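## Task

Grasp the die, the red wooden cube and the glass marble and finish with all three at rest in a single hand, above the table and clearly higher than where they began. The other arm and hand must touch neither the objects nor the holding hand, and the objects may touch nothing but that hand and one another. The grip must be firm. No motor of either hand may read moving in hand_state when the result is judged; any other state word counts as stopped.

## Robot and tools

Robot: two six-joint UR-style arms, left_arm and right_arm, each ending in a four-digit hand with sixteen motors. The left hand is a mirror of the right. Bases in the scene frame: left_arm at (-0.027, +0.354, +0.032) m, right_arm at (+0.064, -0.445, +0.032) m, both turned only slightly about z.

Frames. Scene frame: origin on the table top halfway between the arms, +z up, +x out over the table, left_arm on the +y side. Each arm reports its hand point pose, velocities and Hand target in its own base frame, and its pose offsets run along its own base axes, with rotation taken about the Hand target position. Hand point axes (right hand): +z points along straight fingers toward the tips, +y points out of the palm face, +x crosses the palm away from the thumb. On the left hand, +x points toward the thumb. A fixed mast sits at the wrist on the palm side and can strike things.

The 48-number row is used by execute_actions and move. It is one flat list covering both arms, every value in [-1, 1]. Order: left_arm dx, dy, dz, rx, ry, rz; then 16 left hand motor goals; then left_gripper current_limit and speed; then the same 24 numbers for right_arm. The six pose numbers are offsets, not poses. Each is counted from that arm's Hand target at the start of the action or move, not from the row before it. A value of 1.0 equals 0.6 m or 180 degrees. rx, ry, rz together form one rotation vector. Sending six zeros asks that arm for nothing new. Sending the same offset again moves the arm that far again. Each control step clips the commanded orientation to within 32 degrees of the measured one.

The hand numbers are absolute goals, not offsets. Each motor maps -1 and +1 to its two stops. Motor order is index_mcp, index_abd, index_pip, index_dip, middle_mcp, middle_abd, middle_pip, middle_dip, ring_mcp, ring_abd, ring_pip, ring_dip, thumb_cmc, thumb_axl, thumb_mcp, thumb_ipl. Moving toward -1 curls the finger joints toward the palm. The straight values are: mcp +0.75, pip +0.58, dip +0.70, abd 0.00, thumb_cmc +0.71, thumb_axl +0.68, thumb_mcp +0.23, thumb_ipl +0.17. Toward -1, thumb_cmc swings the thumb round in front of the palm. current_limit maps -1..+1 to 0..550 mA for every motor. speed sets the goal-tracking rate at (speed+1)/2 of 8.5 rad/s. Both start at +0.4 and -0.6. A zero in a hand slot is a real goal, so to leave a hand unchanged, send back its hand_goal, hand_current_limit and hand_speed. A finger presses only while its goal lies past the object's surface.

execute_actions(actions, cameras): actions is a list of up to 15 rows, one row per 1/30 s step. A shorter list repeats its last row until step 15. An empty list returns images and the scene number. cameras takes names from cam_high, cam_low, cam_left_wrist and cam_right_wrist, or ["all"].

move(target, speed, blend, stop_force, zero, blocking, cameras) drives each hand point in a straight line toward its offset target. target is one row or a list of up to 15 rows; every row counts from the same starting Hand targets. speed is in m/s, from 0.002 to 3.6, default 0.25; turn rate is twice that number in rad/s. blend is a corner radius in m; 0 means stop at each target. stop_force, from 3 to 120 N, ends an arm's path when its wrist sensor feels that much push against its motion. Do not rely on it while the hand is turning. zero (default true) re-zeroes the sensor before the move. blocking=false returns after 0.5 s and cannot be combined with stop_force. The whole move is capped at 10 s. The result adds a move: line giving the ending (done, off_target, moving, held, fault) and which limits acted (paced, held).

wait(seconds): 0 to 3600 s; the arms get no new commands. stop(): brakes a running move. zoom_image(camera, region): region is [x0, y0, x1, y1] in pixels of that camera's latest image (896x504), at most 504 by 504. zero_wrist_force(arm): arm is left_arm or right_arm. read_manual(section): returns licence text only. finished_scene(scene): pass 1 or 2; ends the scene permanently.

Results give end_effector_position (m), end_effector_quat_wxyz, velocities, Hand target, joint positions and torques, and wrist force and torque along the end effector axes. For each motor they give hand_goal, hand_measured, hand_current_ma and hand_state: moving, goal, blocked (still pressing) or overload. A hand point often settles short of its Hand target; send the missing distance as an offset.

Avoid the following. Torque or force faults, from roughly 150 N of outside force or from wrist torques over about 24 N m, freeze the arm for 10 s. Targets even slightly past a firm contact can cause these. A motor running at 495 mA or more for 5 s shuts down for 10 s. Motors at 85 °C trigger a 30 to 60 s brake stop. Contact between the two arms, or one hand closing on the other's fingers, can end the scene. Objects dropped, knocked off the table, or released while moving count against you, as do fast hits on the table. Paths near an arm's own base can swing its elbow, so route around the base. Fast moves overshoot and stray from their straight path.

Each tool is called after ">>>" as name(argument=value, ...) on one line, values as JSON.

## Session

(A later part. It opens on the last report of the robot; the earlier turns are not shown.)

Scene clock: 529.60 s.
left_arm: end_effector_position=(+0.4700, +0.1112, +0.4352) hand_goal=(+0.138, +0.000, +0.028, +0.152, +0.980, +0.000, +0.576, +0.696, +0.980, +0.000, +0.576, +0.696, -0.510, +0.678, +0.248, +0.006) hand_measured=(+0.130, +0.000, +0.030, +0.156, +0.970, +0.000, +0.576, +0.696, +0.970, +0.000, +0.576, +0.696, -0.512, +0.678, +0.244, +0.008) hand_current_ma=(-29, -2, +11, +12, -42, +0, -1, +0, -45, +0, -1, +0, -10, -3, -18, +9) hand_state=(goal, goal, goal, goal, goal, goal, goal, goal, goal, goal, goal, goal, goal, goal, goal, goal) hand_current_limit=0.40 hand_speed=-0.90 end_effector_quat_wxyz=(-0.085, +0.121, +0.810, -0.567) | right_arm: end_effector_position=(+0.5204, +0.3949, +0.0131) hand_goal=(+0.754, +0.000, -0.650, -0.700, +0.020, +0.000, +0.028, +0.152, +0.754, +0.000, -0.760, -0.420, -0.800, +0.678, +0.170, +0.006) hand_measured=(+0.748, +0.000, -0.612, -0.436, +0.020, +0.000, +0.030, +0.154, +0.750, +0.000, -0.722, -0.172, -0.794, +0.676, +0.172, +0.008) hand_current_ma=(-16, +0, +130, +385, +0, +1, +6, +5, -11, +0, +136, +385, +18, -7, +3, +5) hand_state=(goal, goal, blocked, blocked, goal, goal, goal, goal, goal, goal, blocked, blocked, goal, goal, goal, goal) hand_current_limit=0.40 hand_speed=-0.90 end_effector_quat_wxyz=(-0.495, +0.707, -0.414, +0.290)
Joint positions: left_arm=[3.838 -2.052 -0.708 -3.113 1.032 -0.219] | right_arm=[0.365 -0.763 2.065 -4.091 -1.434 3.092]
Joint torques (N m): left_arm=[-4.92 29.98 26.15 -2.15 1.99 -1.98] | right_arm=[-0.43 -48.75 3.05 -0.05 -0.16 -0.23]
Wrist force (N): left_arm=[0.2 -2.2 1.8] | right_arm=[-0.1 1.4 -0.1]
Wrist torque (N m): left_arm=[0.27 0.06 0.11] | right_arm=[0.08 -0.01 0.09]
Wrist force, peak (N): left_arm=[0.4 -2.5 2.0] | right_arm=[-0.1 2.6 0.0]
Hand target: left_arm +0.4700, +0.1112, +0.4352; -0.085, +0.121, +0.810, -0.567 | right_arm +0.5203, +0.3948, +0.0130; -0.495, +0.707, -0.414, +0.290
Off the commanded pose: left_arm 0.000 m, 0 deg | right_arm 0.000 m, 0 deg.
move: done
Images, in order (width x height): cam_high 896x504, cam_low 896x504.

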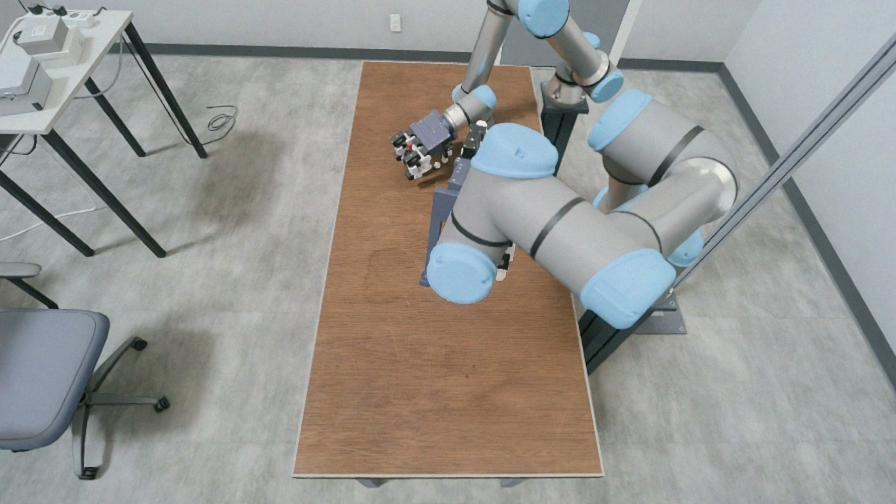

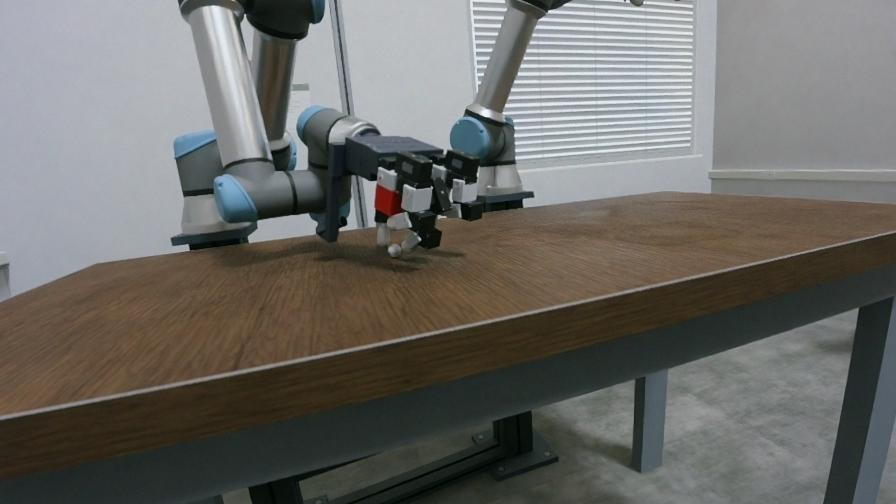

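>>> move(target=[0,0,0,0,0,0,0.137,0,0.028,0.151,0.98,0,0.576,0.696,0.98,0,0.576,0.696,-0.511,0.678,0.247,0.005,0.4,-0.9,0,0,-0.011,0,0,0,0.754,0,-0.65,-0.7,-0.02,0,0.028,0.151,0.754,0,-0.76,-0.42,-0.8,0.678,0.15,0.005,0.4,-0.95], speed=0.01, stop_force=4, cameras=["cam_low","cam_high"])

>>> zoom_image(camera="cam_low", region=[350, 200, 448, 270])

>>> zoom_image(camera="cam_high", region=[400, 130, 480, 190])

Scene clock: 535.00 s.
left_arm: end_effector_position=(+0.4700, +0.1112, +0.4352) hand_goal=(+0.138, +0.000, +0.028, +0.152, +0.980, +0.000, +0.576, +0.696, +0.980, +0.000, +0.576, +0.696, -0.510, +0.678, +0.248, +0.006) hand_measured=(+0.130, +0.000, +0.030, +0.156, +0.970, +0.000, +0.576, +0.696, +0.970, +0.000, +0.576, +0.696, -0.512, +0.678, +0.244, +0.008) hand_current_ma=(-29, -2, +11, +12, -42, +0, -1, +0, -45, +0, -1, +0, -10, -3, -18, +9) hand_state=(goal, goal, goal, goal, goal, goal, goal, goal, goal, goal, goal, goal, goal, goal, goal, goal) hand_current_limit=0.40 hand_speed=-0.90 end_effector_quat_wxyz=(-0.085, +0.121, +0.810, -0.567) | right_arm: end_effector_position=(+0.5203, +0.3948, +0.0064) hand_goal=(+0.754, +0.000, -0.650, -0.700, -0.020, +0.000, +0.028, +0.152, +0.754, +0.000, -0.760, -0.420, -0.800, +0.678, +0.150, +0.006) hand_measured=(+0.748, +0.000, -0.612, -0.436, -0.020, +0.000, +0.030, +0.154, +0.750, +0.000, -0.722, -0.172, -0.794, +0.676, +0.152, +0.008) hand_current_ma=(-16, +0, +130, +385, +1, +1, +6, +5, -11, +0, +136, +385, +18, -6, +3, +5) hand_state=(goal, goal, blocked, blocked, goal, goal, goal, goal, goal, goal, blocked, blocked, goal, goal, goal, goal) hand_current_limit=0.40 hand_speed=-0.95 end_effector_quat_wxyz=(-0.495, +0.707, -0.414, +0.290)
Joint positions: left_arm=[3.838 -2.052 -0.708 -3.113 1.032 -0.219] | right_arm=[0.365 -0.746 2.061 -4.105 -1.434 3.092]
Joint torques (N m): left_arm=[-6.28 31.65 25.02 -2.12 2.08 -2.03] | right_arm=[-1.05 -50.49 -4.95 0.09 -0.85 0.09]
Wrist force (N): left_arm=[0.4 -2.3 1.9] | right_arm=[-0.2 1.3 -0.4]
Wrist torque (N m): left_arm=[0.23 0.04 0.13] | right_arm=[0.08 0.01 0.09]
Wrist force, peak (N): left_arm=[0.4 -2.3 2.2] | right_arm=[-0.2 1.9 -0.2]
Hand target: left_arm +0.4700, +0.1112, +0.4352; -0.085, +0.121, +0.810, -0.567 | right_arm +0.5203, +0.3948, +0.0064; -0.495, +0.707, -0.414, +0.290
Off the commanded pose: left_arm 0.000 m, 0 deg | right_arm 0.000 m, 0 deg.
move: done
Images, in order (width x height): cam_high 896x504, cam_low 896x504.

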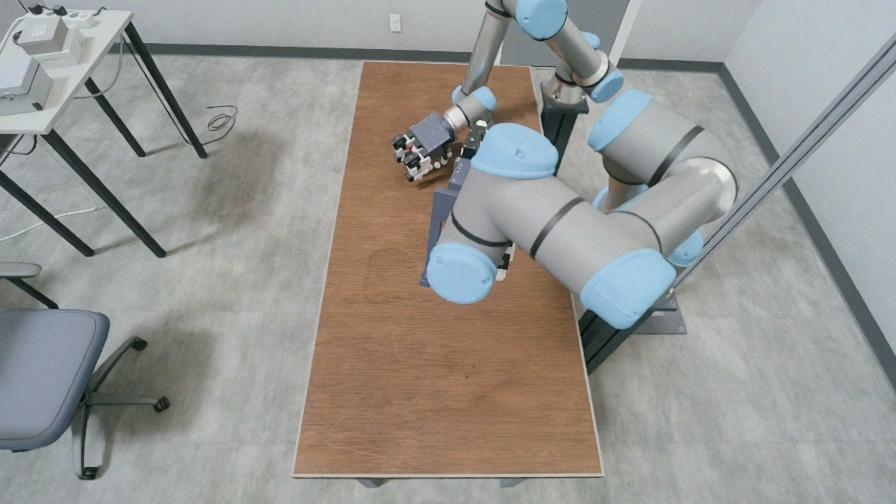

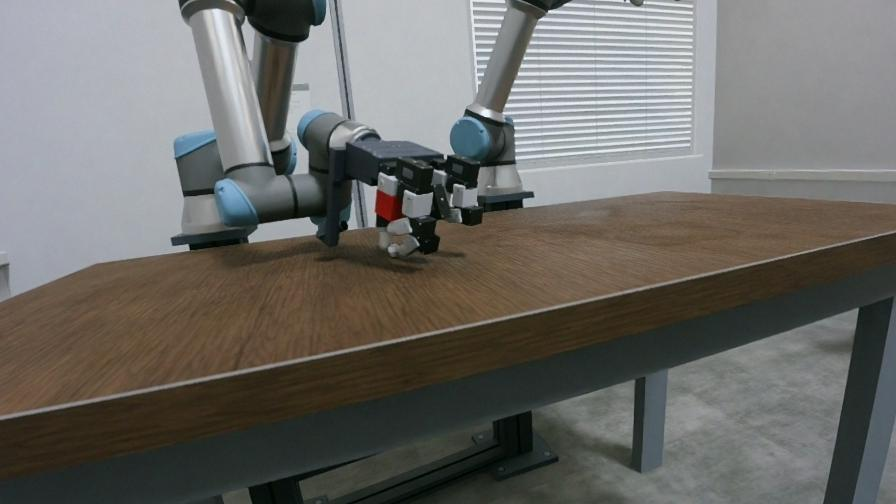

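Scaled by 5.143 from the camera's image (finer frame: 1280x720).

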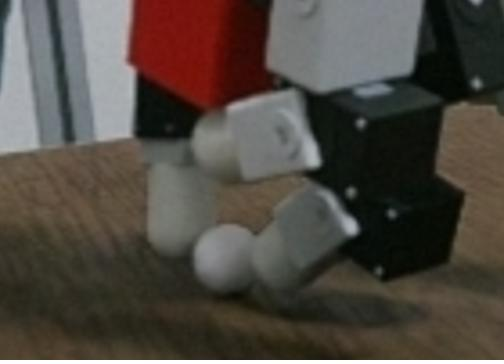

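Scaled by 6.300 from the camera's image (finer frame: 1280x720).

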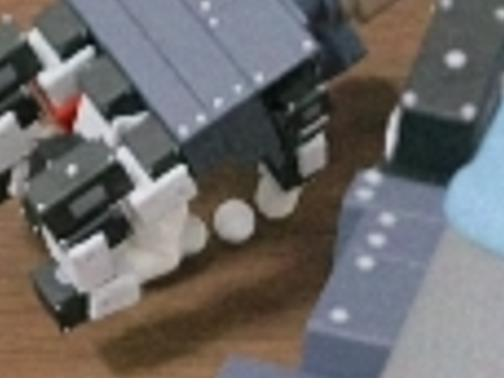

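>>> move(target=[0,0,0,0,0,0,0.137,0,0.028,0.151,0.98,0,0.576,0.696,0.98,0,0.576,0.696,-0.511,0.678,0.247,0.005,0.4,-0.9,0,0,-0.005,0,0,0,0.754,0,-0.65,-0.7,-0.045,0,0.028,0.151,0.754,0,-0.76,-0.42,-0.8,0.678,0.13,0.005,0.4,-0.95], speed=0.005, stop_force=3, cameras=["cam_low","cam_high"])

>>> zoom_image(camera="cam_low", region=[350, 200, 448, 270])

>>> zoom_image(camera="cam_high", region=[400, 130, 480, 190])

Scene clock: 538.43 s.
left_arm: end_effector_position=(+0.4700, +0.1112, +0.4352) hand_goal=(+0.138, +0.000, +0.028, +0.152, +0.980, +0.000, +0.576, +0.696, +0.980, +0.000, +0.576, +0.696, -0.510, +0.678, +0.248, +0.006) hand_measured=(+0.130, +0.000, +0.030, +0.156, +0.970, +0.000, +0.576, +0.696, +0.970, +0.000, +0.576, +0.696, -0.512, +0.678, +0.244, +0.008) hand_current_ma=(-29, -2, +11, +12, -42, +0, -1, +0, -45, +0, -1, +0, -10, -3, -18, +9) hand_state=(goal, goal, goal, goal, goal, goal, goal, goal, goal, goal, goal, goal, goal, goal, goal, goal) hand_current_limit=0.40 hand_speed=-0.90 end_effector_quat_wxyz=(-0.085, +0.121, +0.810, -0.567) | right_arm: end_effector_position=(+0.5203, +0.3948, +0.0034) hand_goal=(+0.754, +0.000, -0.650, -0.700, -0.044, +0.000, +0.028, +0.152, +0.754, +0.000, -0.760, -0.420, -0.800, +0.678, +0.130, +0.006) hand_measured=(+0.748, +0.000, -0.612, -0.436, -0.044, +0.000, +0.030, +0.154, +0.750, +0.000, -0.722, -0.172, -0.794, +0.676, +0.132, +0.008) hand_current_ma=(-16, +0, +130, +385, +2, +1, +6, +5, -11, +0, +136, +385, +18, -6, +3, +5) hand_state=(goal, goal, blocked, blocked, goal, goal, goal, goal, goal, goal, blocked, blocked, goal, goal, goal, goal) hand_current_limit=0.40 hand_speed=-0.95 end_effector_quat_wxyz=(-0.495, +0.707, -0.414, +0.290)
Joint positions: left_arm=[3.838 -2.052 -0.708 -3.113 1.032 -0.219] | right_arm=[0.365 -0.738 2.059 -4.11 -1.434 3.092]
Joint torques (N m): left_arm=[-6.83 31.21 25.99 -2.27 1.89 -2.09] | right_arm=[-0.74 -50.49 -14.62 -1.39 -1.38 0.14]
Wrist force (N): left_arm=[0.2 -2.3 2.0] | right_arm=[-0.1 1.1 -0.1]
Wrist torque (N m): left_arm=[0.24 0.07 0.11] | right_arm=[0.04 0.00 0.09]
Wrist force, peak (N): left_arm=[0.4 -2.6 2.0] | right_arm=[-0.6 1.7 -0.6]
Hand target: left_arm +0.4700, +0.1112, +0.4352; -0.085, +0.121, +0.810, -0.567 | right_arm +0.5203, +0.3948, +0.0034; -0.495, +0.707, -0.414, +0.290
Off the commanded pose: left_arm 0.000 m, 0 deg | right_arm 0.000 m, 0 deg.
move: done
Images, in order (width x height): cam_high 896x504, cam_low 896x504.

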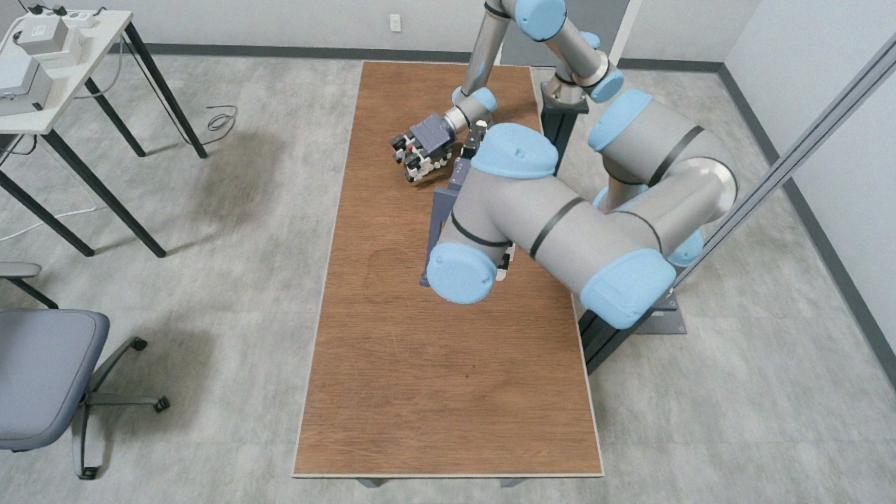

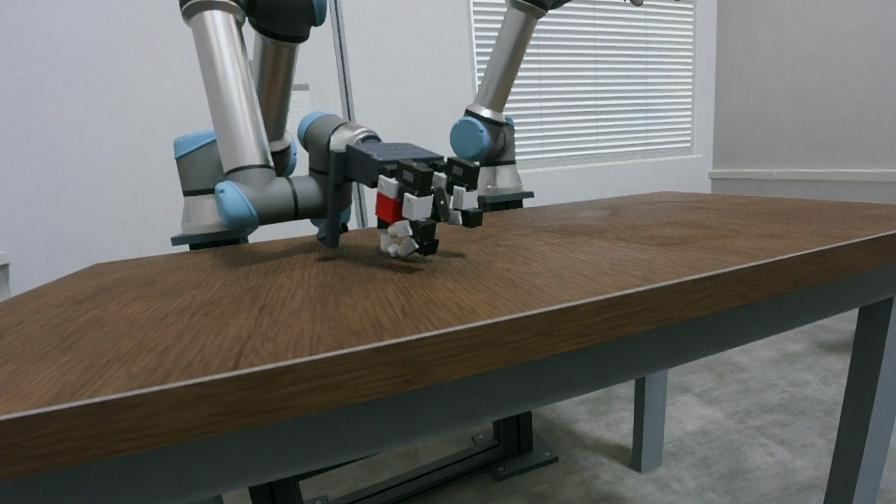

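Scaled by 5.143 from the camera's image (finer frame: 1280x720).

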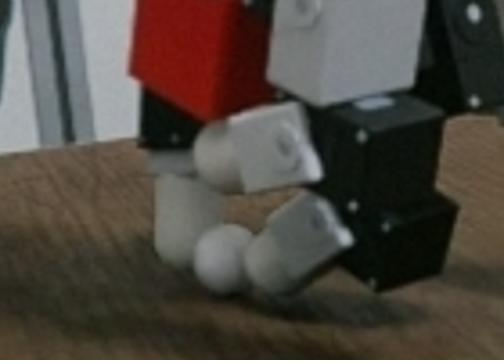

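Scaled by 6.300 from the camera's image (finer frame: 1280x720).

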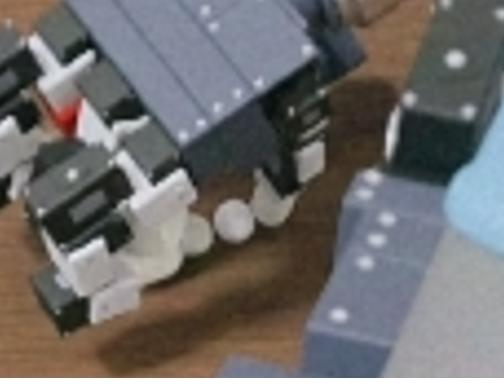

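>>> move(target=[0,0,0,0,0,0,0.137,0,0.028,0.151,0.98,0,0.576,0.696,0.98,0,0.576,0.696,-0.511,0.678,0.247,0.005,0.4,-0.9,0,0,0,0,0,0,0.754,0,-0.65,-0.7,-0.075,0,0.028,0.151,0.754,0,-0.76,-0.42,-0.8,0.678,0.09,0.005,0.4,-0.97], speed=0.02, cameras=["cam_low","cam_high"])

>>> zoom_image(camera="cam_low", region=[350, 200, 448, 270])

>>> zoom_image(camera="cam_high", region=[400, 130, 480, 190])

Scene clock: 540.73 s.
left_arm: end_effector_position=(+0.4700, +0.1112, +0.4352) hand_goal=(+0.138, +0.000, +0.028, +0.152, +0.980, +0.000, +0.576, +0.696, +0.980, +0.000, +0.576, +0.696, -0.510, +0.678, +0.248, +0.006) hand_measured=(+0.130, +0.000, +0.030, +0.156, +0.970, +0.000, +0.576, +0.696, +0.970, +0.000, +0.576, +0.696, -0.512, +0.678, +0.244, +0.008) hand_current_ma=(-29, -2, +11, +12, -42, +0, -1, +0, -45, +0, -1, +0, -10, -3, -18, +9) hand_state=(goal, goal, goal, goal, goal, goal, goal, goal, goal, goal, goal, goal, goal, goal, goal, goal) hand_current_limit=0.40 hand_speed=-0.90 end_effector_quat_wxyz=(-0.085, +0.121, +0.810, -0.567) | right_arm: end_effector_position=(+0.5203, +0.3948, +0.0034) hand_goal=(+0.754, +0.000, -0.650, -0.700, -0.074, +0.000, +0.028, +0.152, +0.754, +0.000, -0.760, -0.420, -0.800, +0.678, +0.090, +0.006) hand_measured=(+0.748, +0.000, -0.612, -0.436, -0.062, +0.000, +0.032, +0.154, +0.750, +0.000, -0.722, -0.172, -0.794, +0.676, +0.112, +0.008) hand_current_ma=(-16, +0, +130, +385, +38, +1, +8, +5, -11, +0, +136, +385, +18, -5, +89, +11) hand_state=(goal, goal, blocked, blocked, goal, goal, goal, goal, goal, goal, blocked, blocked, goal, goal, moving, goal) hand_current_limit=0.40 hand_speed=-0.97 end_effector_quat_wxyz=(-0.495, +0.707, -0.414, +0.290)
Joint positions: left_arm=[3.838 -2.052 -0.708 -3.113 1.032 -0.219] | right_arm=[0.365 -0.738 2.059 -4.11 -1.434 3.092]
Joint torques (N m): left_arm=[-6.56 31.17 26.55 -2.35 1.95 -1.92] | right_arm=[-0.62 -50.34 2.97 -0.04 -1.8 0.22]
Wrist force (N): left_arm=[0.4 -2.4 1.9] | right_arm=[-0.7 0.6 -0.4]
Wrist torque (N m): left_arm=[0.23 0.05 0.13] | right_arm=[0.00 0.07 0.03]
Wrist force, peak (N): left_arm=[0.4 -2.3 2.1] | right_arm=[-0.3 1.7 0.2]
Hand target: left_arm +0.4700, +0.1112, +0.4352; -0.085, +0.121, +0.810, -0.567 | right_arm +0.5203, +0.3948, +0.0034; -0.495, +0.707, -0.414, +0.290
Off the commanded pose: left_arm 0.000 m, 0 deg | right_arm 0.000 m, 0 deg.
move: done
Images, in order (width x height): cam_high 896x504, cam_low 896x504.

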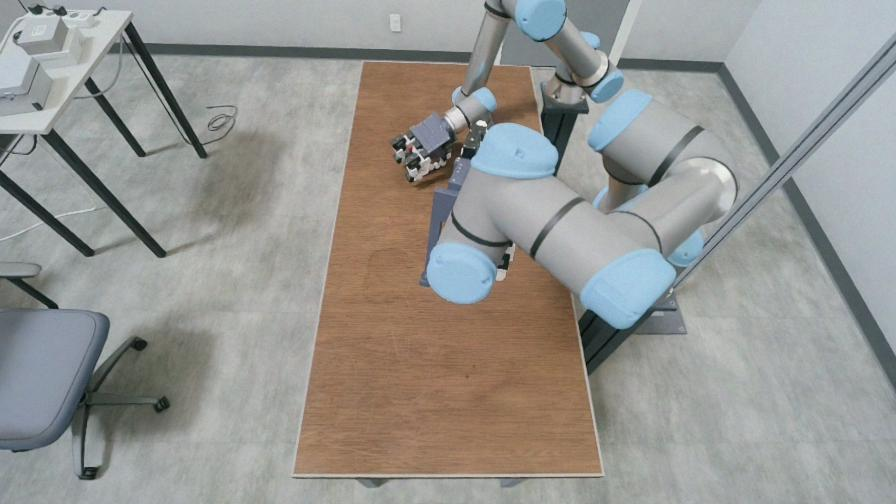

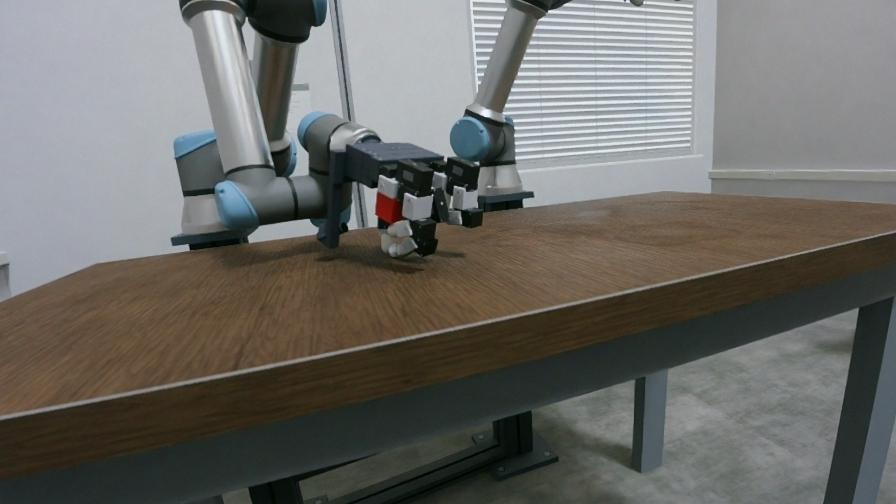

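Scaled by 5.143 from the camera's image (finer frame: 1280x720).

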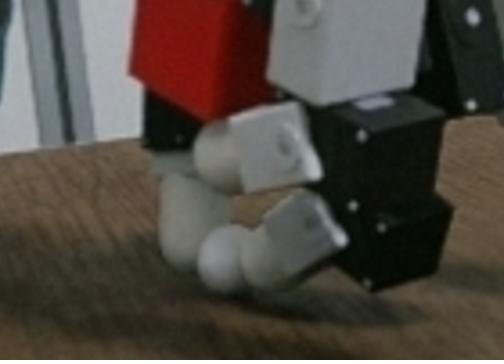

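Scaled by 6.300 from the camera's image (finer frame: 1280x720).

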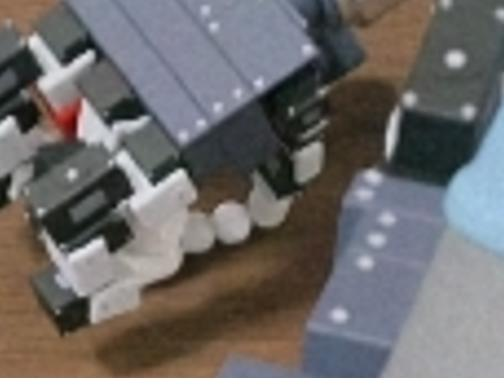

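>>> move(target=[0,0,0,0,0,0,0.137,0,0.028,0.151,0.98,0,0.576,0.696,0.98,0,0.576,0.696,-0.511,0.678,0.247,0.005,0.4,-0.9,0,0,0,0,0,0,0.754,0,-0.65,-0.7,-0.13,0,0.028,0.151,0.754,0,-0.76,-0.42,-0.8,0.678,0.02,0.005,0.4,-0.96], speed=0.02, cameras=["cam_low","cam_high"])

>>> zoom_image(camera="cam_low", region=[350, 200, 448, 270])

>>> zoom_image(camera="cam_high", region=[400, 130, 480, 190])

Scene clock: 543.20 s.
left_arm: end_effector_position=(+0.4700, +0.1112, +0.4352) hand_goal=(+0.138, +0.000, +0.028, +0.152, +0.980, +0.000, +0.576, +0.696, +0.980, +0.000, +0.576, +0.696, -0.510, +0.678, +0.248, +0.006) hand_measured=(+0.130, +0.000, +0.030, +0.156, +0.970, +0.000, +0.576, +0.696, +0.970, +0.000, +0.576, +0.696, -0.512, +0.678, +0.244, +0.008) hand_current_ma=(-29, -2, +11, +12, -42, +0, -1, +0, -45, +0, -1, +0, -10, -3, -18, +9) hand_state=(goal, goal, goal, goal, goal, goal, goal, goal, goal, goal, goal, goal, goal, goal, goal, goal) hand_current_limit=0.40 hand_speed=-0.90 end_effector_quat_wxyz=(-0.085, +0.121, +0.810, -0.567) | right_arm: end_effector_position=(+0.5203, +0.3948, +0.0034) hand_goal=(+0.754, +0.000, -0.650, -0.700, -0.130, +0.000, +0.028, +0.152, +0.754, +0.000, -0.760, -0.420, -0.800, +0.678, +0.020, +0.006) hand_measured=(+0.748, +0.000, -0.612, -0.436, -0.066, +0.000, +0.036, +0.154, +0.750, +0.000, -0.722, -0.172, -0.794, +0.676, +0.102, +0.018) hand_current_ma=(-16, +0, +130, +385, +263, +1, +20, +4, -11, +0, +136, +385, +18, -5, +325, +56) hand_state=(goal, goal, blocked, blocked, blocked, goal, goal, goal, goal, goal, blocked, blocked, goal, goal, moving, moving) hand_current_limit=0.40 hand_speed=-0.96 end_effector_quat_wxyz=(-0.495, +0.707, -0.414, +0.290)
Joint positions: left_arm=[3.838 -2.052 -0.708 -3.113 1.032 -0.219] | right_arm=[0.365 -0.738 2.059 -4.11 -1.434 3.092]
Joint torques (N m): left_arm=[-4.85 31.45 25.97 -2.23 1.97 -1.91] | right_arm=[-0.64 -47.82 3.2 -0.26 -2.1 0.3]
Wrist force (N): left_arm=[0.1 -2.4 1.7] | right_arm=[-0.3 -1.8 -1.6]
Wrist torque (N m): left_arm=[0.25 0.08 0.11] | right_arm=[-0.16 0.04 0.03]
Wrist force, peak (N): left_arm=[0.4 -2.5 2.0] | right_arm=[-0.4 -2.0 -1.4]
Hand target: left_arm +0.4700, +0.1112, +0.4352; -0.085, +0.121, +0.810, -0.567 | right_arm +0.5203, +0.3948, +0.0034; -0.495, +0.707, -0.414, +0.290
Off the commanded pose: left_arm 0.000 m, 0 deg | right_arm 0.000 m, 0 deg.
move: done
Images, in order (width x height): cam_high 896x504, cam_low 896x504.

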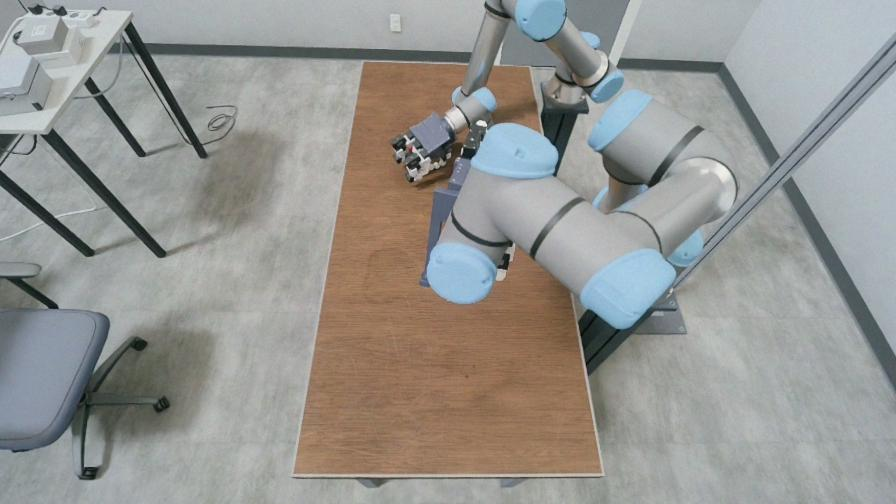

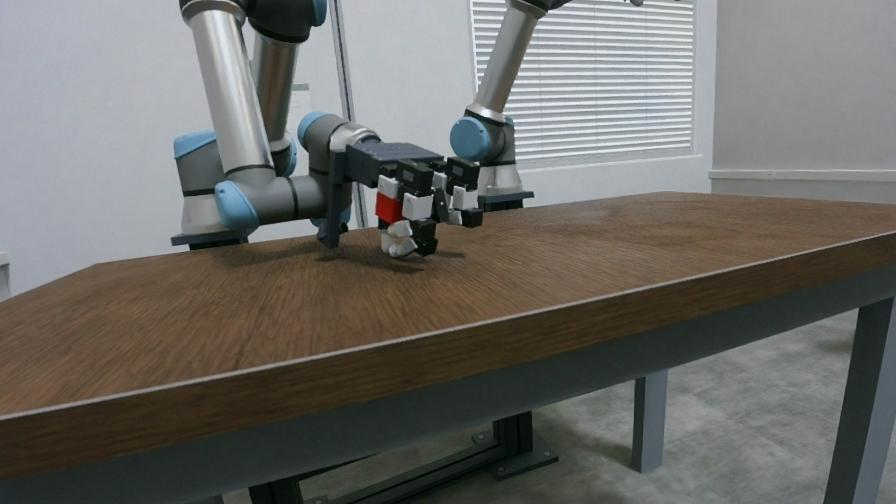

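Scaled by 5.143 from the camera's image (finer frame: 1280x720).

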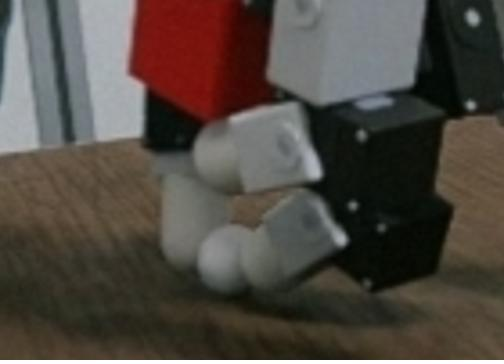

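Scaled by 6.300 from the camera's image (finer frame: 1280x720).

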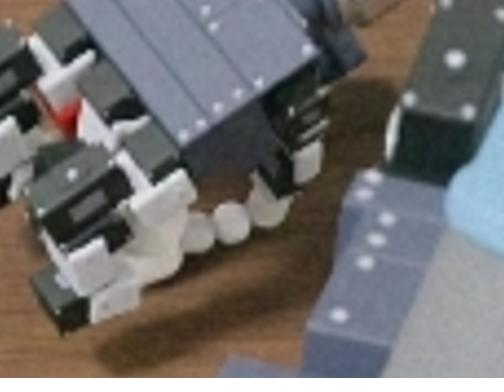

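>>> move(target=[0,0,0,0,0,0,0.137,0,0.028,0.151,0.98,0,0.576,0.696,0.98,0,0.576,0.696,-0.511,0.678,0.247,0.005,0.4,-0.9,0,0,0,0,0,0,0.754,0,-0.65,-0.7,-0.056,0,0.028,0.151,0.754,0,-0.76,-0.42,-0.8,0.678,0.12,0.005,0.4,-0.96], speed=0.02)

>>> move(target=[0,0,0,0,0,0,0.137,0,0.028,0.151,0.98,0,0.576,0.696,0.98,0,0.576,0.696,-0.511,0.678,0.247,0.005,0.4,-0.9,0,0,-0.0027,0,0,0,0.754,0,-0.65,-0.7,-0.056,0,0.028,0.151,0.754,0,-0.76,-0.42,-0.8,0.678,0.12,0.005,0.4,-0.96], speed=0.003, stop_force=3, cameras=["cam_low","cam_high"])

>>> zoom_image(camera="cam_low", region=[350, 200, 448, 270])

>>> zoom_image(camera="cam_high", region=[400, 130, 480, 190])

Scene clock: 549.67 s.
left_arm: end_effector_position=(+0.4700, +0.1112, +0.4352) hand_goal=(+0.138, +0.000, +0.028, +0.152, +0.980, +0.000, +0.576, +0.696, +0.980, +0.000, +0.576, +0.696, -0.510, +0.678, +0.248, +0.006) hand_measured=(+0.130, +0.000, +0.030, +0.156, +0.970, +0.000, +0.576, +0.696, +0.970, +0.000, +0.576, +0.696, -0.512, +0.678, +0.244, +0.008) hand_current_ma=(-29, -2, +11, +12, -42, +0, -1, +0, -45, +0, -1, +0, -10, -3, -18, +9) hand_state=(goal, goal, goal, goal, goal, goal, goal, goal, goal, goal, goal, goal, goal, goal, goal, goal) hand_current_limit=0.40 hand_speed=-0.90 end_effector_quat_wxyz=(-0.085, +0.121, +0.810, -0.567) | right_arm: end_effector_position=(+0.5203, +0.3948, +0.0034) hand_goal=(+0.754, +0.000, -0.650, -0.700, -0.056, +0.000, +0.028, +0.152, +0.754, +0.000, -0.760, -0.420, -0.800, +0.678, +0.120, +0.006) hand_measured=(+0.748, +0.000, -0.612, -0.436, -0.054, +0.000, +0.030, +0.152, +0.750, +0.000, -0.722, -0.172, -0.798, +0.676, +0.118, +0.008) hand_current_ma=(-16, +0, +130, +385, +2, +1, +6, -1, -11, +0, +136, +385, +5, -5, -8, +7) hand_state=(goal, goal, blocked, blocked, goal, goal, goal, goal, goal, goal, blocked, blocked, goal, goal, goal, goal) hand_current_limit=0.40 hand_speed=-0.96 end_effector_quat_wxyz=(-0.495, +0.707, -0.414, +0.290)
Joint positions: left_arm=[3.838 -2.052 -0.708 -3.113 1.032 -0.219] | right_arm=[0.365 -0.738 2.059 -4.11 -1.434 3.092]
Joint torques (N m): left_arm=[-5.93 32.48 26.73 -2.22 2.25 -2.09] | right_arm=[-0.72 -44.25 3.27 -0.42 -2.21 0.58]
Wrist force (N): left_arm=[0.3 -2.3 1.9] | right_arm=[-0.6 1.5 0.0]
Wrist torque (N m): left_arm=[0.24 0.05 0.13] | right_arm=[0.08 0.05 0.06]
Wrist force, peak (N): left_arm=[0.3 -2.4 2.0] | right_arm=[0.0 -2.6 -2.3]
Hand target: left_arm +0.4700, +0.1112, +0.4352; -0.085, +0.121, +0.810, -0.567 | right_arm +0.5203, +0.3948, +0.0034; -0.495, +0.707, -0.414, +0.290
Off the commanded pose: left_arm 0.000 m, 0 deg | right_arm 0.000 m, 0 deg.
move: done

Scene clock: 550.80 s.
left_arm: end_effector_position=(+0.4700, +0.1112, +0.4352) hand_goal=(+0.138, +0.000, +0.028, +0.152, +0.980, +0.000, +0.576, +0.696, +0.980, +0.000, +0.576, +0.696, -0.510, +0.678, +0.248, +0.006) hand_measured=(+0.130, +0.000, +0.030, +0.156, +0.970, +0.000, +0.576, +0.696, +0.970, +0.000, +0.576, +0.696, -0.512, +0.678, +0.244, +0.008) hand_current_ma=(-29, -2, +11, +12, -42, +0, -1, +0, -45, +0, -1, +0, -10, -3, -18, +9) hand_state=(goal, goal, goal, goal, goal, goal, goal, goal, goal, goal, goal, goal, goal, goal, goal, goal) hand_current_limit=0.40 hand_speed=-0.90 end_effector_quat_wxyz=(-0.085, +0.121, +0.810, -0.567) | right_arm: end_effector_position=(+0.5203, +0.3948, +0.0017) hand_goal=(+0.754, +0.000, -0.650, -0.700, -0.056, +0.000, +0.028, +0.152, +0.754, +0.000, -0.760, -0.420, -0.800, +0.678, +0.120, +0.006) hand_measured=(+0.748, +0.000, -0.612, -0.436, -0.054, +0.000, +0.030, +0.152, +0.750, +0.000, -0.722, -0.172, -0.798, +0.676, +0.118, +0.008) hand_current_ma=(-16, +0, +130, +385, +2, +1, +6, -1, -11, +0, +136, +385, +5, -5, -8, +7) hand_state=(goal, goal, blocked, blocked, goal, goal, goal, goal, goal, goal, blocked, blocked, goal, goal, goal, goal) hand_current_limit=0.40 hand_speed=-0.96 end_effector_quat_wxyz=(-0.495, +0.707, -0.414, +0.290)
Joint positions: left_arm=[3.838 -2.052 -0.708 -3.113 1.032 -0.219] | right_arm=[0.365 -0.734 2.058 -4.114 -1.434 3.092]
Joint torques (N m): left_arm=[-5.05 32.37 26.1 -2.02 2.06 -1.72] | right_arm=[-0.89 -47.82 -16.11 -2.95 -2.31 0.54]
Wrist force (N): left_arm=[0.4 -2.2 1.8] | right_arm=[-0.3 1.5 0.0]
Wrist torque (N m): left_arm=[0.26 0.05 0.13] | right_arm=[0.09 0.03 0.07]
Wrist force, peak (N): left_arm=[0.2 -2.4 1.9] | right_arm=[-0.2 1.7 0.1]
Hand target: left_arm +0.4700, +0.1112, +0.4352; -0.085, +0.121, +0.810, -0.567 | right_arm +0.5203, +0.3948, +0.0018; -0.495, +0.707, -0.414, +0.290
Off the commanded pose: left_arm 0.000 m, 0 deg | right_arm 0.000 m, 0 deg.
move: done
Images, in order (width x height): cam_high 896x504, cam_low 896x504.

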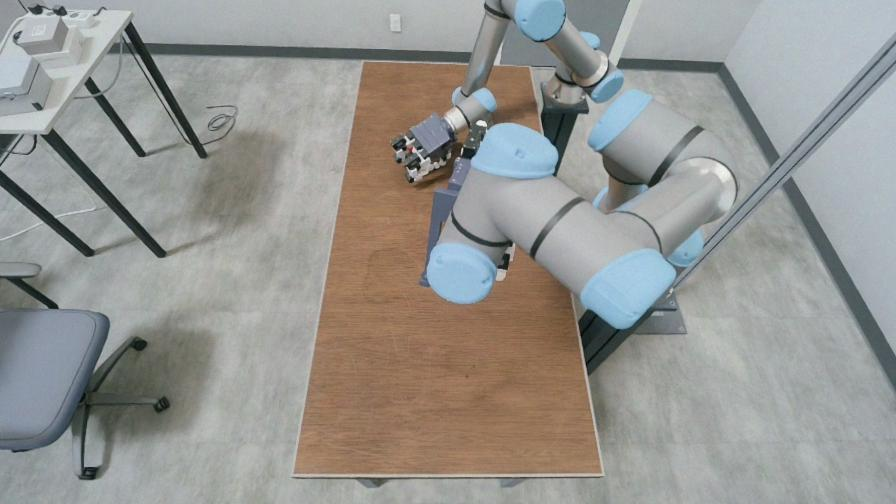

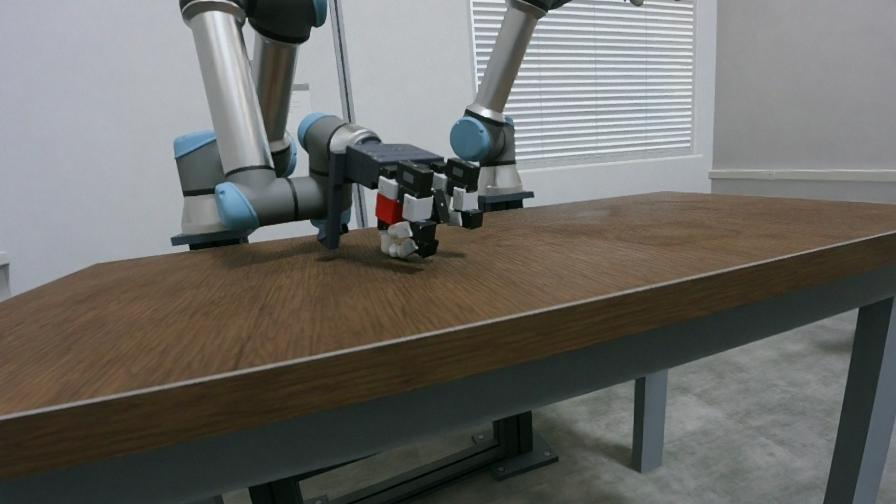

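Scaled by 5.143 from the camera's image (finer frame: 1280x720).

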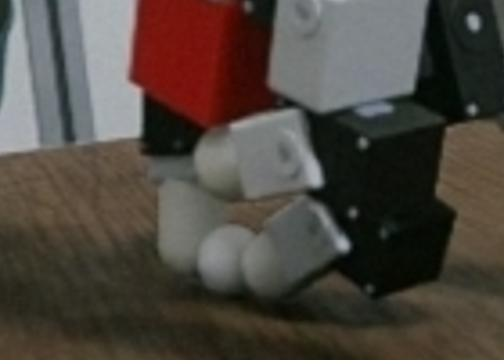

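Scaled by 6.300 from the camera's image (finer frame: 1280x720).

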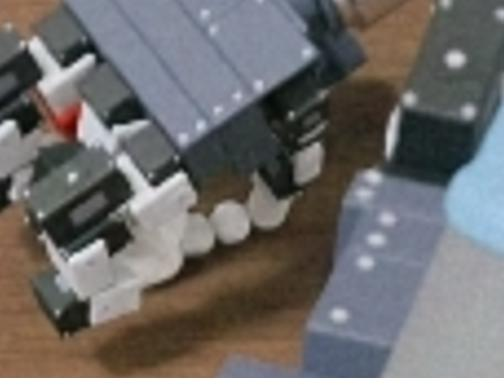

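>>> move(target=[0,0,0,0,0,0,0.137,0,0.028,0.151,0.98,0,0.576,0.696,0.98,0,0.576,0.696,-0.511,0.678,0.247,0.005,0.4,-0.9,0,0,0,0,0,0,0.754,0,-0.65,-0.7,-0.12,0,0.028,0.151,0.754,0,-0.76,-0.42,-0.8,0.678,0.03,0.005,0.4,-0.96], speed=0.02)

>>> move(target=[0,0,0,0,0,0,0.137,0,0.028,0.151,0.98,0,0.576,0.696,0.98,0,0.576,0.696,-0.511,0.678,0.247,0.005,0.4,-0.9,0,0,0,0,0,0,0.754,0,-0.65,-0.7,-0.17,0,0.028,0.151,0.754,0,-0.76,-0.42,-0.8,0.678,-0.03,0.005,0.4,-0.96], speed=0.02, cameras=["cam_low","cam_high"])

>>> zoom_image(camera="cam_low", region=[350, 200, 448, 270])

>>> zoom_image(camera="cam_high", region=[400, 130, 480, 190])

Scene clock: 557.30 s.
left_arm: end_effector_position=(+0.4700, +0.1112, +0.4352) hand_goal=(+0.138, +0.000, +0.028, +0.152, +0.980, +0.000, +0.576, +0.696, +0.980, +0.000, +0.576, +0.696, -0.510, +0.678, +0.248, +0.006) hand_measured=(+0.130, +0.000, +0.030, +0.156, +0.970, +0.000, +0.576, +0.696, +0.970, +0.000, +0.576, +0.696, -0.512, +0.678, +0.244, +0.008) hand_current_ma=(-29, -2, +11, +12, -42, +0, -1, +0, -45, +0, -1, +0, -10, -3, -18, +9) hand_state=(goal, goal, goal, goal, goal, goal, goal, goal, goal, goal, goal, goal, goal, goal, goal, goal) hand_current_limit=0.40 hand_speed=-0.90 end_effector_quat_wxyz=(-0.085, +0.121, +0.810, -0.567) | right_arm: end_effector_position=(+0.5203, +0.3948, +0.0018) hand_goal=(+0.754, +0.000, -0.650, -0.700, -0.120, +0.000, +0.028, +0.152, +0.754, +0.000, -0.760, -0.420, -0.800, +0.678, +0.030, +0.006) hand_measured=(+0.748, +0.000, -0.612, -0.436, -0.064, +0.000, +0.036, +0.152, +0.750, +0.000, -0.722, -0.172, -0.798, +0.676, +0.110, +0.014) hand_current_ma=(-16, +0, +130, +385, +218, +1, +21, +0, -11, +0, +136, +385, +5, -5, +194, +32) hand_state=(goal, goal, blocked, blocked, moving, goal, goal, goal, goal, goal, blocked, blocked, goal, goal, moving, moving) hand_current_limit=0.40 hand_speed=-0.96 end_effector_quat_wxyz=(-0.495, +0.707, -0.414, +0.290)
Joint positions: left_arm=[3.838 -2.052 -0.708 -3.113 1.032 -0.219] | right_arm=[0.365 -0.734 2.058 -4.113 -1.434 3.092]
Joint torques (N m): left_arm=[-4.94 32.32 26.32 -2.07 1.75 -1.81] | right_arm=[-0.36 -50.1 0.25 -0.22 -2.19 0.77]
Wrist force (N): left_arm=[0.2 -2.2 1.9] | right_arm=[0.1 -0.4 -0.4]
Wrist torque (N m): left_arm=[0.26 0.07 0.11] | right_arm=[-0.05 -0.03 0.07]
Wrist force, peak (N): left_arm=[0.4 -2.5 1.9] | right_arm=[0.0 1.7 -0.3]
Hand target: left_arm +0.4700, +0.1112, +0.4352; -0.085, +0.121, +0.810, -0.567 | right_arm +0.5203, +0.3948, +0.0018; -0.495, +0.707, -0.414, +0.290
Off the commanded pose: left_arm 0.000 m, 0 deg | right_arm 0.000 m, 0 deg.
move: done

Scene clock: 557.80 s.
left_arm: end_effector_position=(+0.4700, +0.1112, +0.4352) hand_goal=(+0.138, +0.000, +0.028, +0.152, +0.980, +0.000, +0.576, +0.696, +0.980, +0.000, +0.576, +0.696, -0.510, +0.678, +0.248, +0.006) hand_measured=(+0.130, +0.000, +0.030, +0.156, +0.970, +0.000, +0.576, +0.696, +0.970, +0.000, +0.576, +0.696, -0.512, +0.678, +0.244, +0.008) hand_current_ma=(-29, -2, +11, +12, -42, +0, -1, +0, -45, +0, -1, +0, -10, -3, -18, +9) hand_state=(goal, goal, goal, goal, goal, goal, goal, goal, goal, goal, goal, goal, goal, goal, goal, goal) hand_current_limit=0.40 hand_speed=-0.90 end_effector_quat_wxyz=(-0.085, +0.121, +0.810, -0.567) | right_arm: end_effector_position=(+0.5203, +0.3948, +0.0018) hand_goal=(+0.754, +0.000, -0.650, -0.700, -0.170, +0.000, +0.028, +0.152, +0.754, +0.000, -0.760, -0.420, -0.800, +0.678, -0.030, +0.006) hand_measured=(+0.748, +0.000, -0.612, -0.436, -0.068, +0.000, +0.038, +0.152, +0.750, +0.000, -0.722, -0.172, -0.798, +0.676, +0.102, +0.022) hand_current_ma=(-16, +0, +130, +385, +385, +1, +30, +0, -11, +0, +136, +385, +6, -5, +385, +71) hand_state=(goal, goal, blocked, blocked, blocked, goal, goal, goal, goal, goal, blocked, blocked, goal, goal, blocked, goal) hand_current_limit=0.40 hand_speed=-0.96 end_effector_quat_wxyz=(-0.495, +0.707, -0.414, +0.290)
Joint positions: left_arm=[3.838 -2.052 -0.708 -3.113 1.032 -0.219] | right_arm=[0.365 -0.734 2.058 -4.113 -1.434 3.092]
Joint torques (N m): left_arm=[-4.88 33.55 27.31 -2.15 2.21 -1.92] | right_arm=[-0.29 -48.14 2.67 -0.2 -2.2 0.81]
Wrist force (N): left_arm=[0.4 -2.1 1.8] | right_arm=[-0.4 -2.2 -0.9]
Wrist torque (N m): left_arm=[0.29 0.03 0.13] | right_arm=[-0.17 0.04 0.02]
Wrist force, peak (N): left_arm=[0.5 -2.4 2.0] | right_arm=[-0.6 -2.5 -0.9]
Hand target: left_arm +0.4700, +0.1112, +0.4352; -0.085, +0.121, +0.810, -0.567 | right_arm +0.5203, +0.3948, +0.0018; -0.495, +0.707, -0.414, +0.290
Off the commanded pose: left_arm 0.000 m, 0 deg | right_arm 0.000 m, 0 deg.
move: done
Images, in order (width x height): cam_high 896x504, cam_low 896x504.

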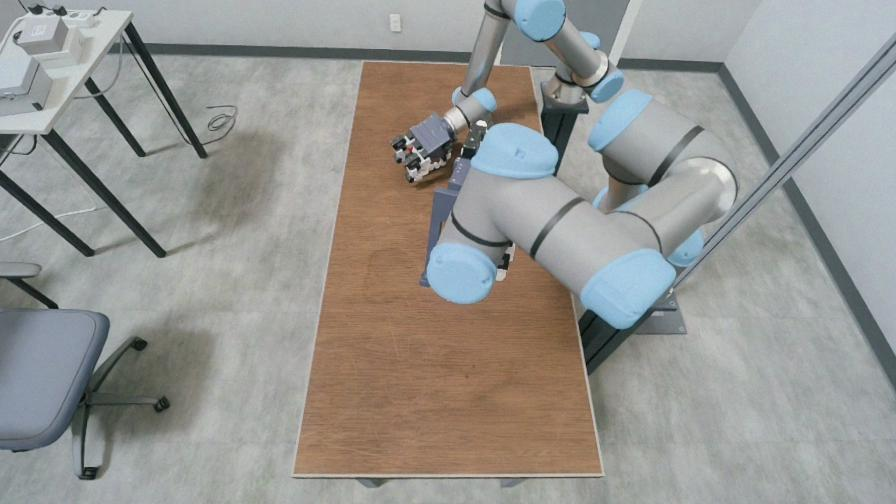

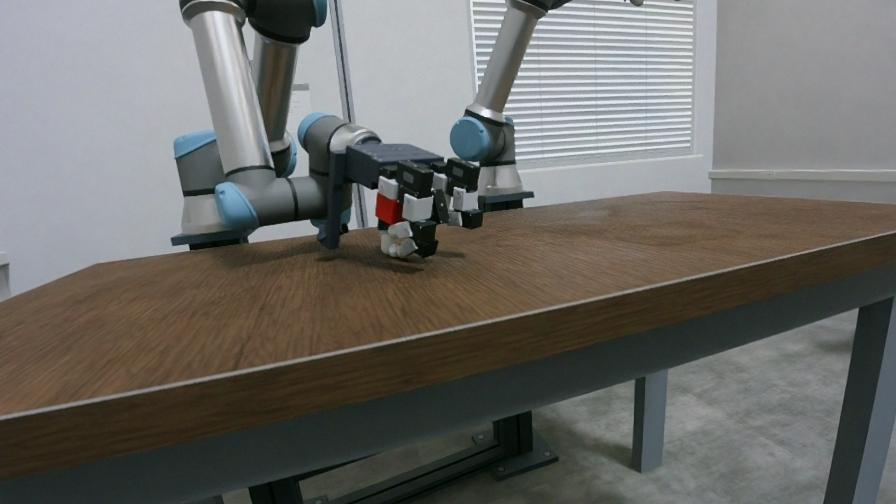

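Scaled by 5.143 from the camera's image (finer frame: 1280x720).

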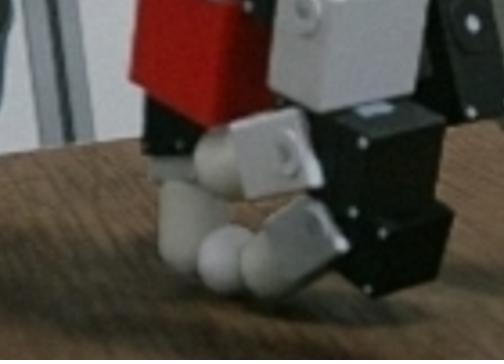

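Scaled by 6.300 from the camera's image (finer frame: 1280x720).

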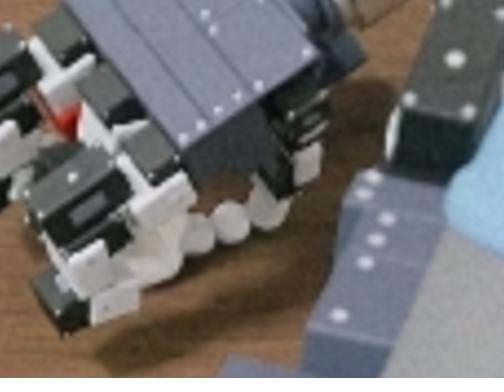

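>>> move(target=[0,0,0,0,0,0,0.137,0,0.028,0.151,0.98,0,0.576,0.696,0.98,0,0.576,0.696,-0.511,0.678,0.247,0.005,0.4,-0.9,0,0,0.0667,0,0,0,0.754,0,-0.65,-0.7,-0.17,0,0.028,0.151,0.754,0,-0.76,-0.42,-0.8,0.678,-0.03,0.005,0.4,-0.96], speed=0.02, cameras=["cam_low","cam_high"])

>>> zoom_image(camera="cam_low", region=[330, 160, 470, 260])

>>> zoom_image(camera="cam_high", region=[400, 110, 480, 190])

Scene clock: 561.17 s.
left_arm: end_effector_position=(+0.4700, +0.1112, +0.4352) hand_goal=(+0.138, +0.000, +0.028, +0.152, +0.980, +0.000, +0.576, +0.696, +0.980, +0.000, +0.576, +0.696, -0.510, +0.678, +0.248, +0.006) hand_measured=(+0.130, +0.000, +0.030, +0.156, +0.970, +0.000, +0.576, +0.696, +0.970, +0.000, +0.576, +0.696, -0.512, +0.678, +0.244, +0.008) hand_current_ma=(-29, -2, +11, +12, -42, +0, -1, +0, -45, +0, -1, +0, -10, -3, -18, +9) hand_state=(goal, goal, goal, goal, goal, goal, goal, goal, goal, goal, goal, goal, goal, goal, goal, goal) hand_current_limit=0.40 hand_speed=-0.90 end_effector_quat_wxyz=(-0.085, +0.121, +0.810, -0.567) | right_arm: end_effector_position=(+0.5203, +0.3948, +0.0418) hand_goal=(+0.754, +0.000, -0.650, -0.700, -0.170, +0.000, +0.028, +0.152, +0.754, +0.000, -0.760, -0.420, -0.800, +0.678, -0.030, +0.006) hand_measured=(+0.748, +0.000, -0.612, -0.436, -0.068, +0.000, +0.054, +0.160, +0.750, +0.000, -0.722, -0.172, -0.788, +0.678, +0.090, +0.024) hand_current_ma=(-16, +0, +130, +385, +385, -1, +87, +24, -11, +0, +136, +385, +34, +2, +385, +81) hand_state=(goal, goal, blocked, blocked, blocked, goal, blocked, goal, goal, goal, blocked, blocked, goal, goal, blocked, goal) hand_current_limit=0.40 hand_speed=-0.96 end_effector_quat_wxyz=(-0.495, +0.707, -0.414, +0.290)
Joint positions: left_arm=[3.838 -2.052 -0.708 -3.113 1.032 -0.219] | right_arm=[0.365 -0.837 2.079 -4.031 -1.434 3.092]
Joint torques (N m): left_arm=[-6.95 32.12 26.35 -2.12 1.89 -2.12] | right_arm=[0.44 -33.6 -3.48 -5.05 -2.12 1.86]
Wrist force (N): left_arm=[0.3 -2.2 2.0] | right_arm=[-0.5 1.4 -0.3]
Wrist torque (N m): left_arm=[0.24 0.06 0.12] | right_arm=[0.10 0.04 0.06]
Wrist force, peak (N): left_arm=[0.3 -2.5 1.9] | right_arm=[-0.4 -2.7 -1.3]
Hand target: left_arm +0.4700, +0.1112, +0.4352; -0.085, +0.121, +0.810, -0.567 | right_arm +0.5203, +0.3948, +0.0418; -0.495, +0.707, -0.414, +0.290
Off the commanded pose: left_arm 0.000 m, 0 deg | right_arm 0.000 m, 0 deg.
move: done
Images, in order (width x height): cam_high 896x504, cam_low 896x504.

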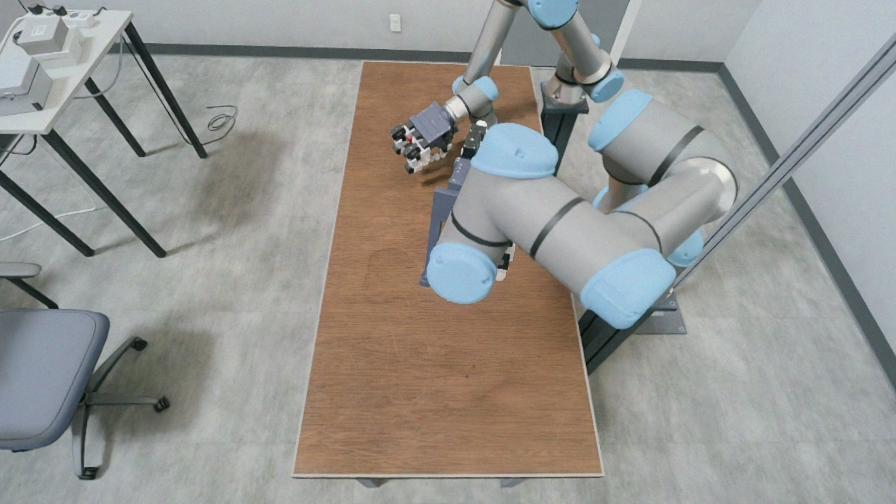

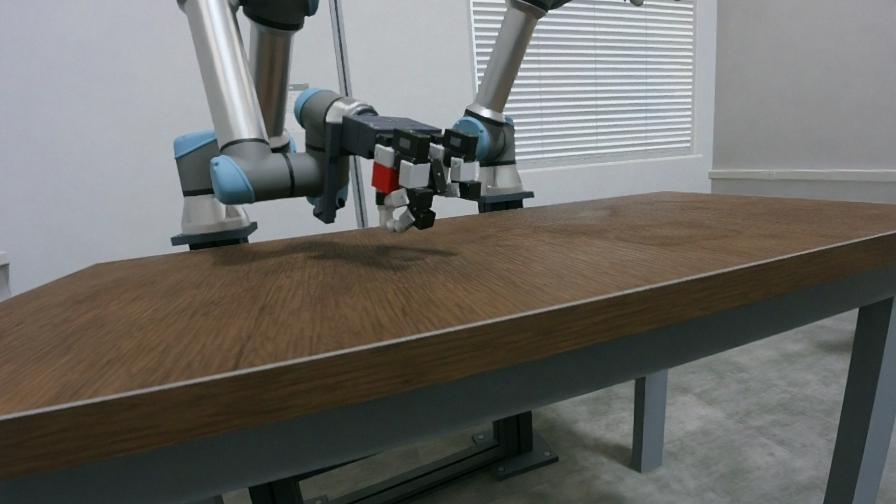

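Scaled by 3.600 from the camera's image (finer frame: 1280x720).

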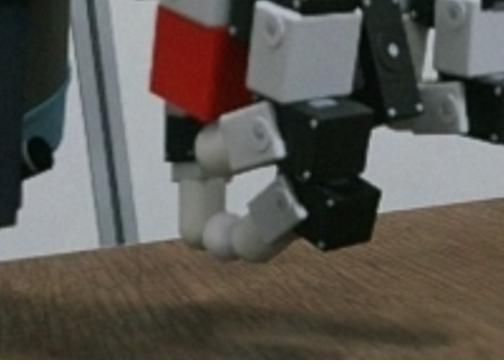

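Scaled by 6.300 from the camera's image (finer frame: 1280x720).

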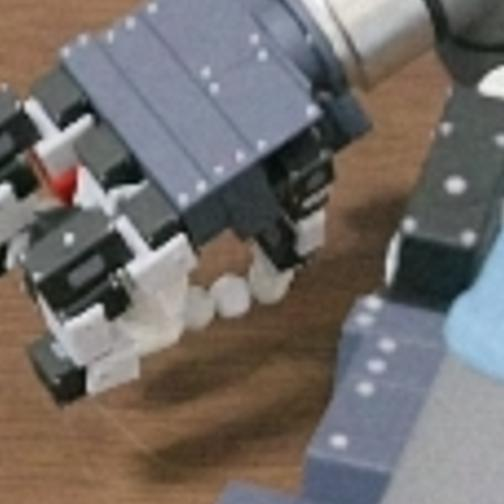

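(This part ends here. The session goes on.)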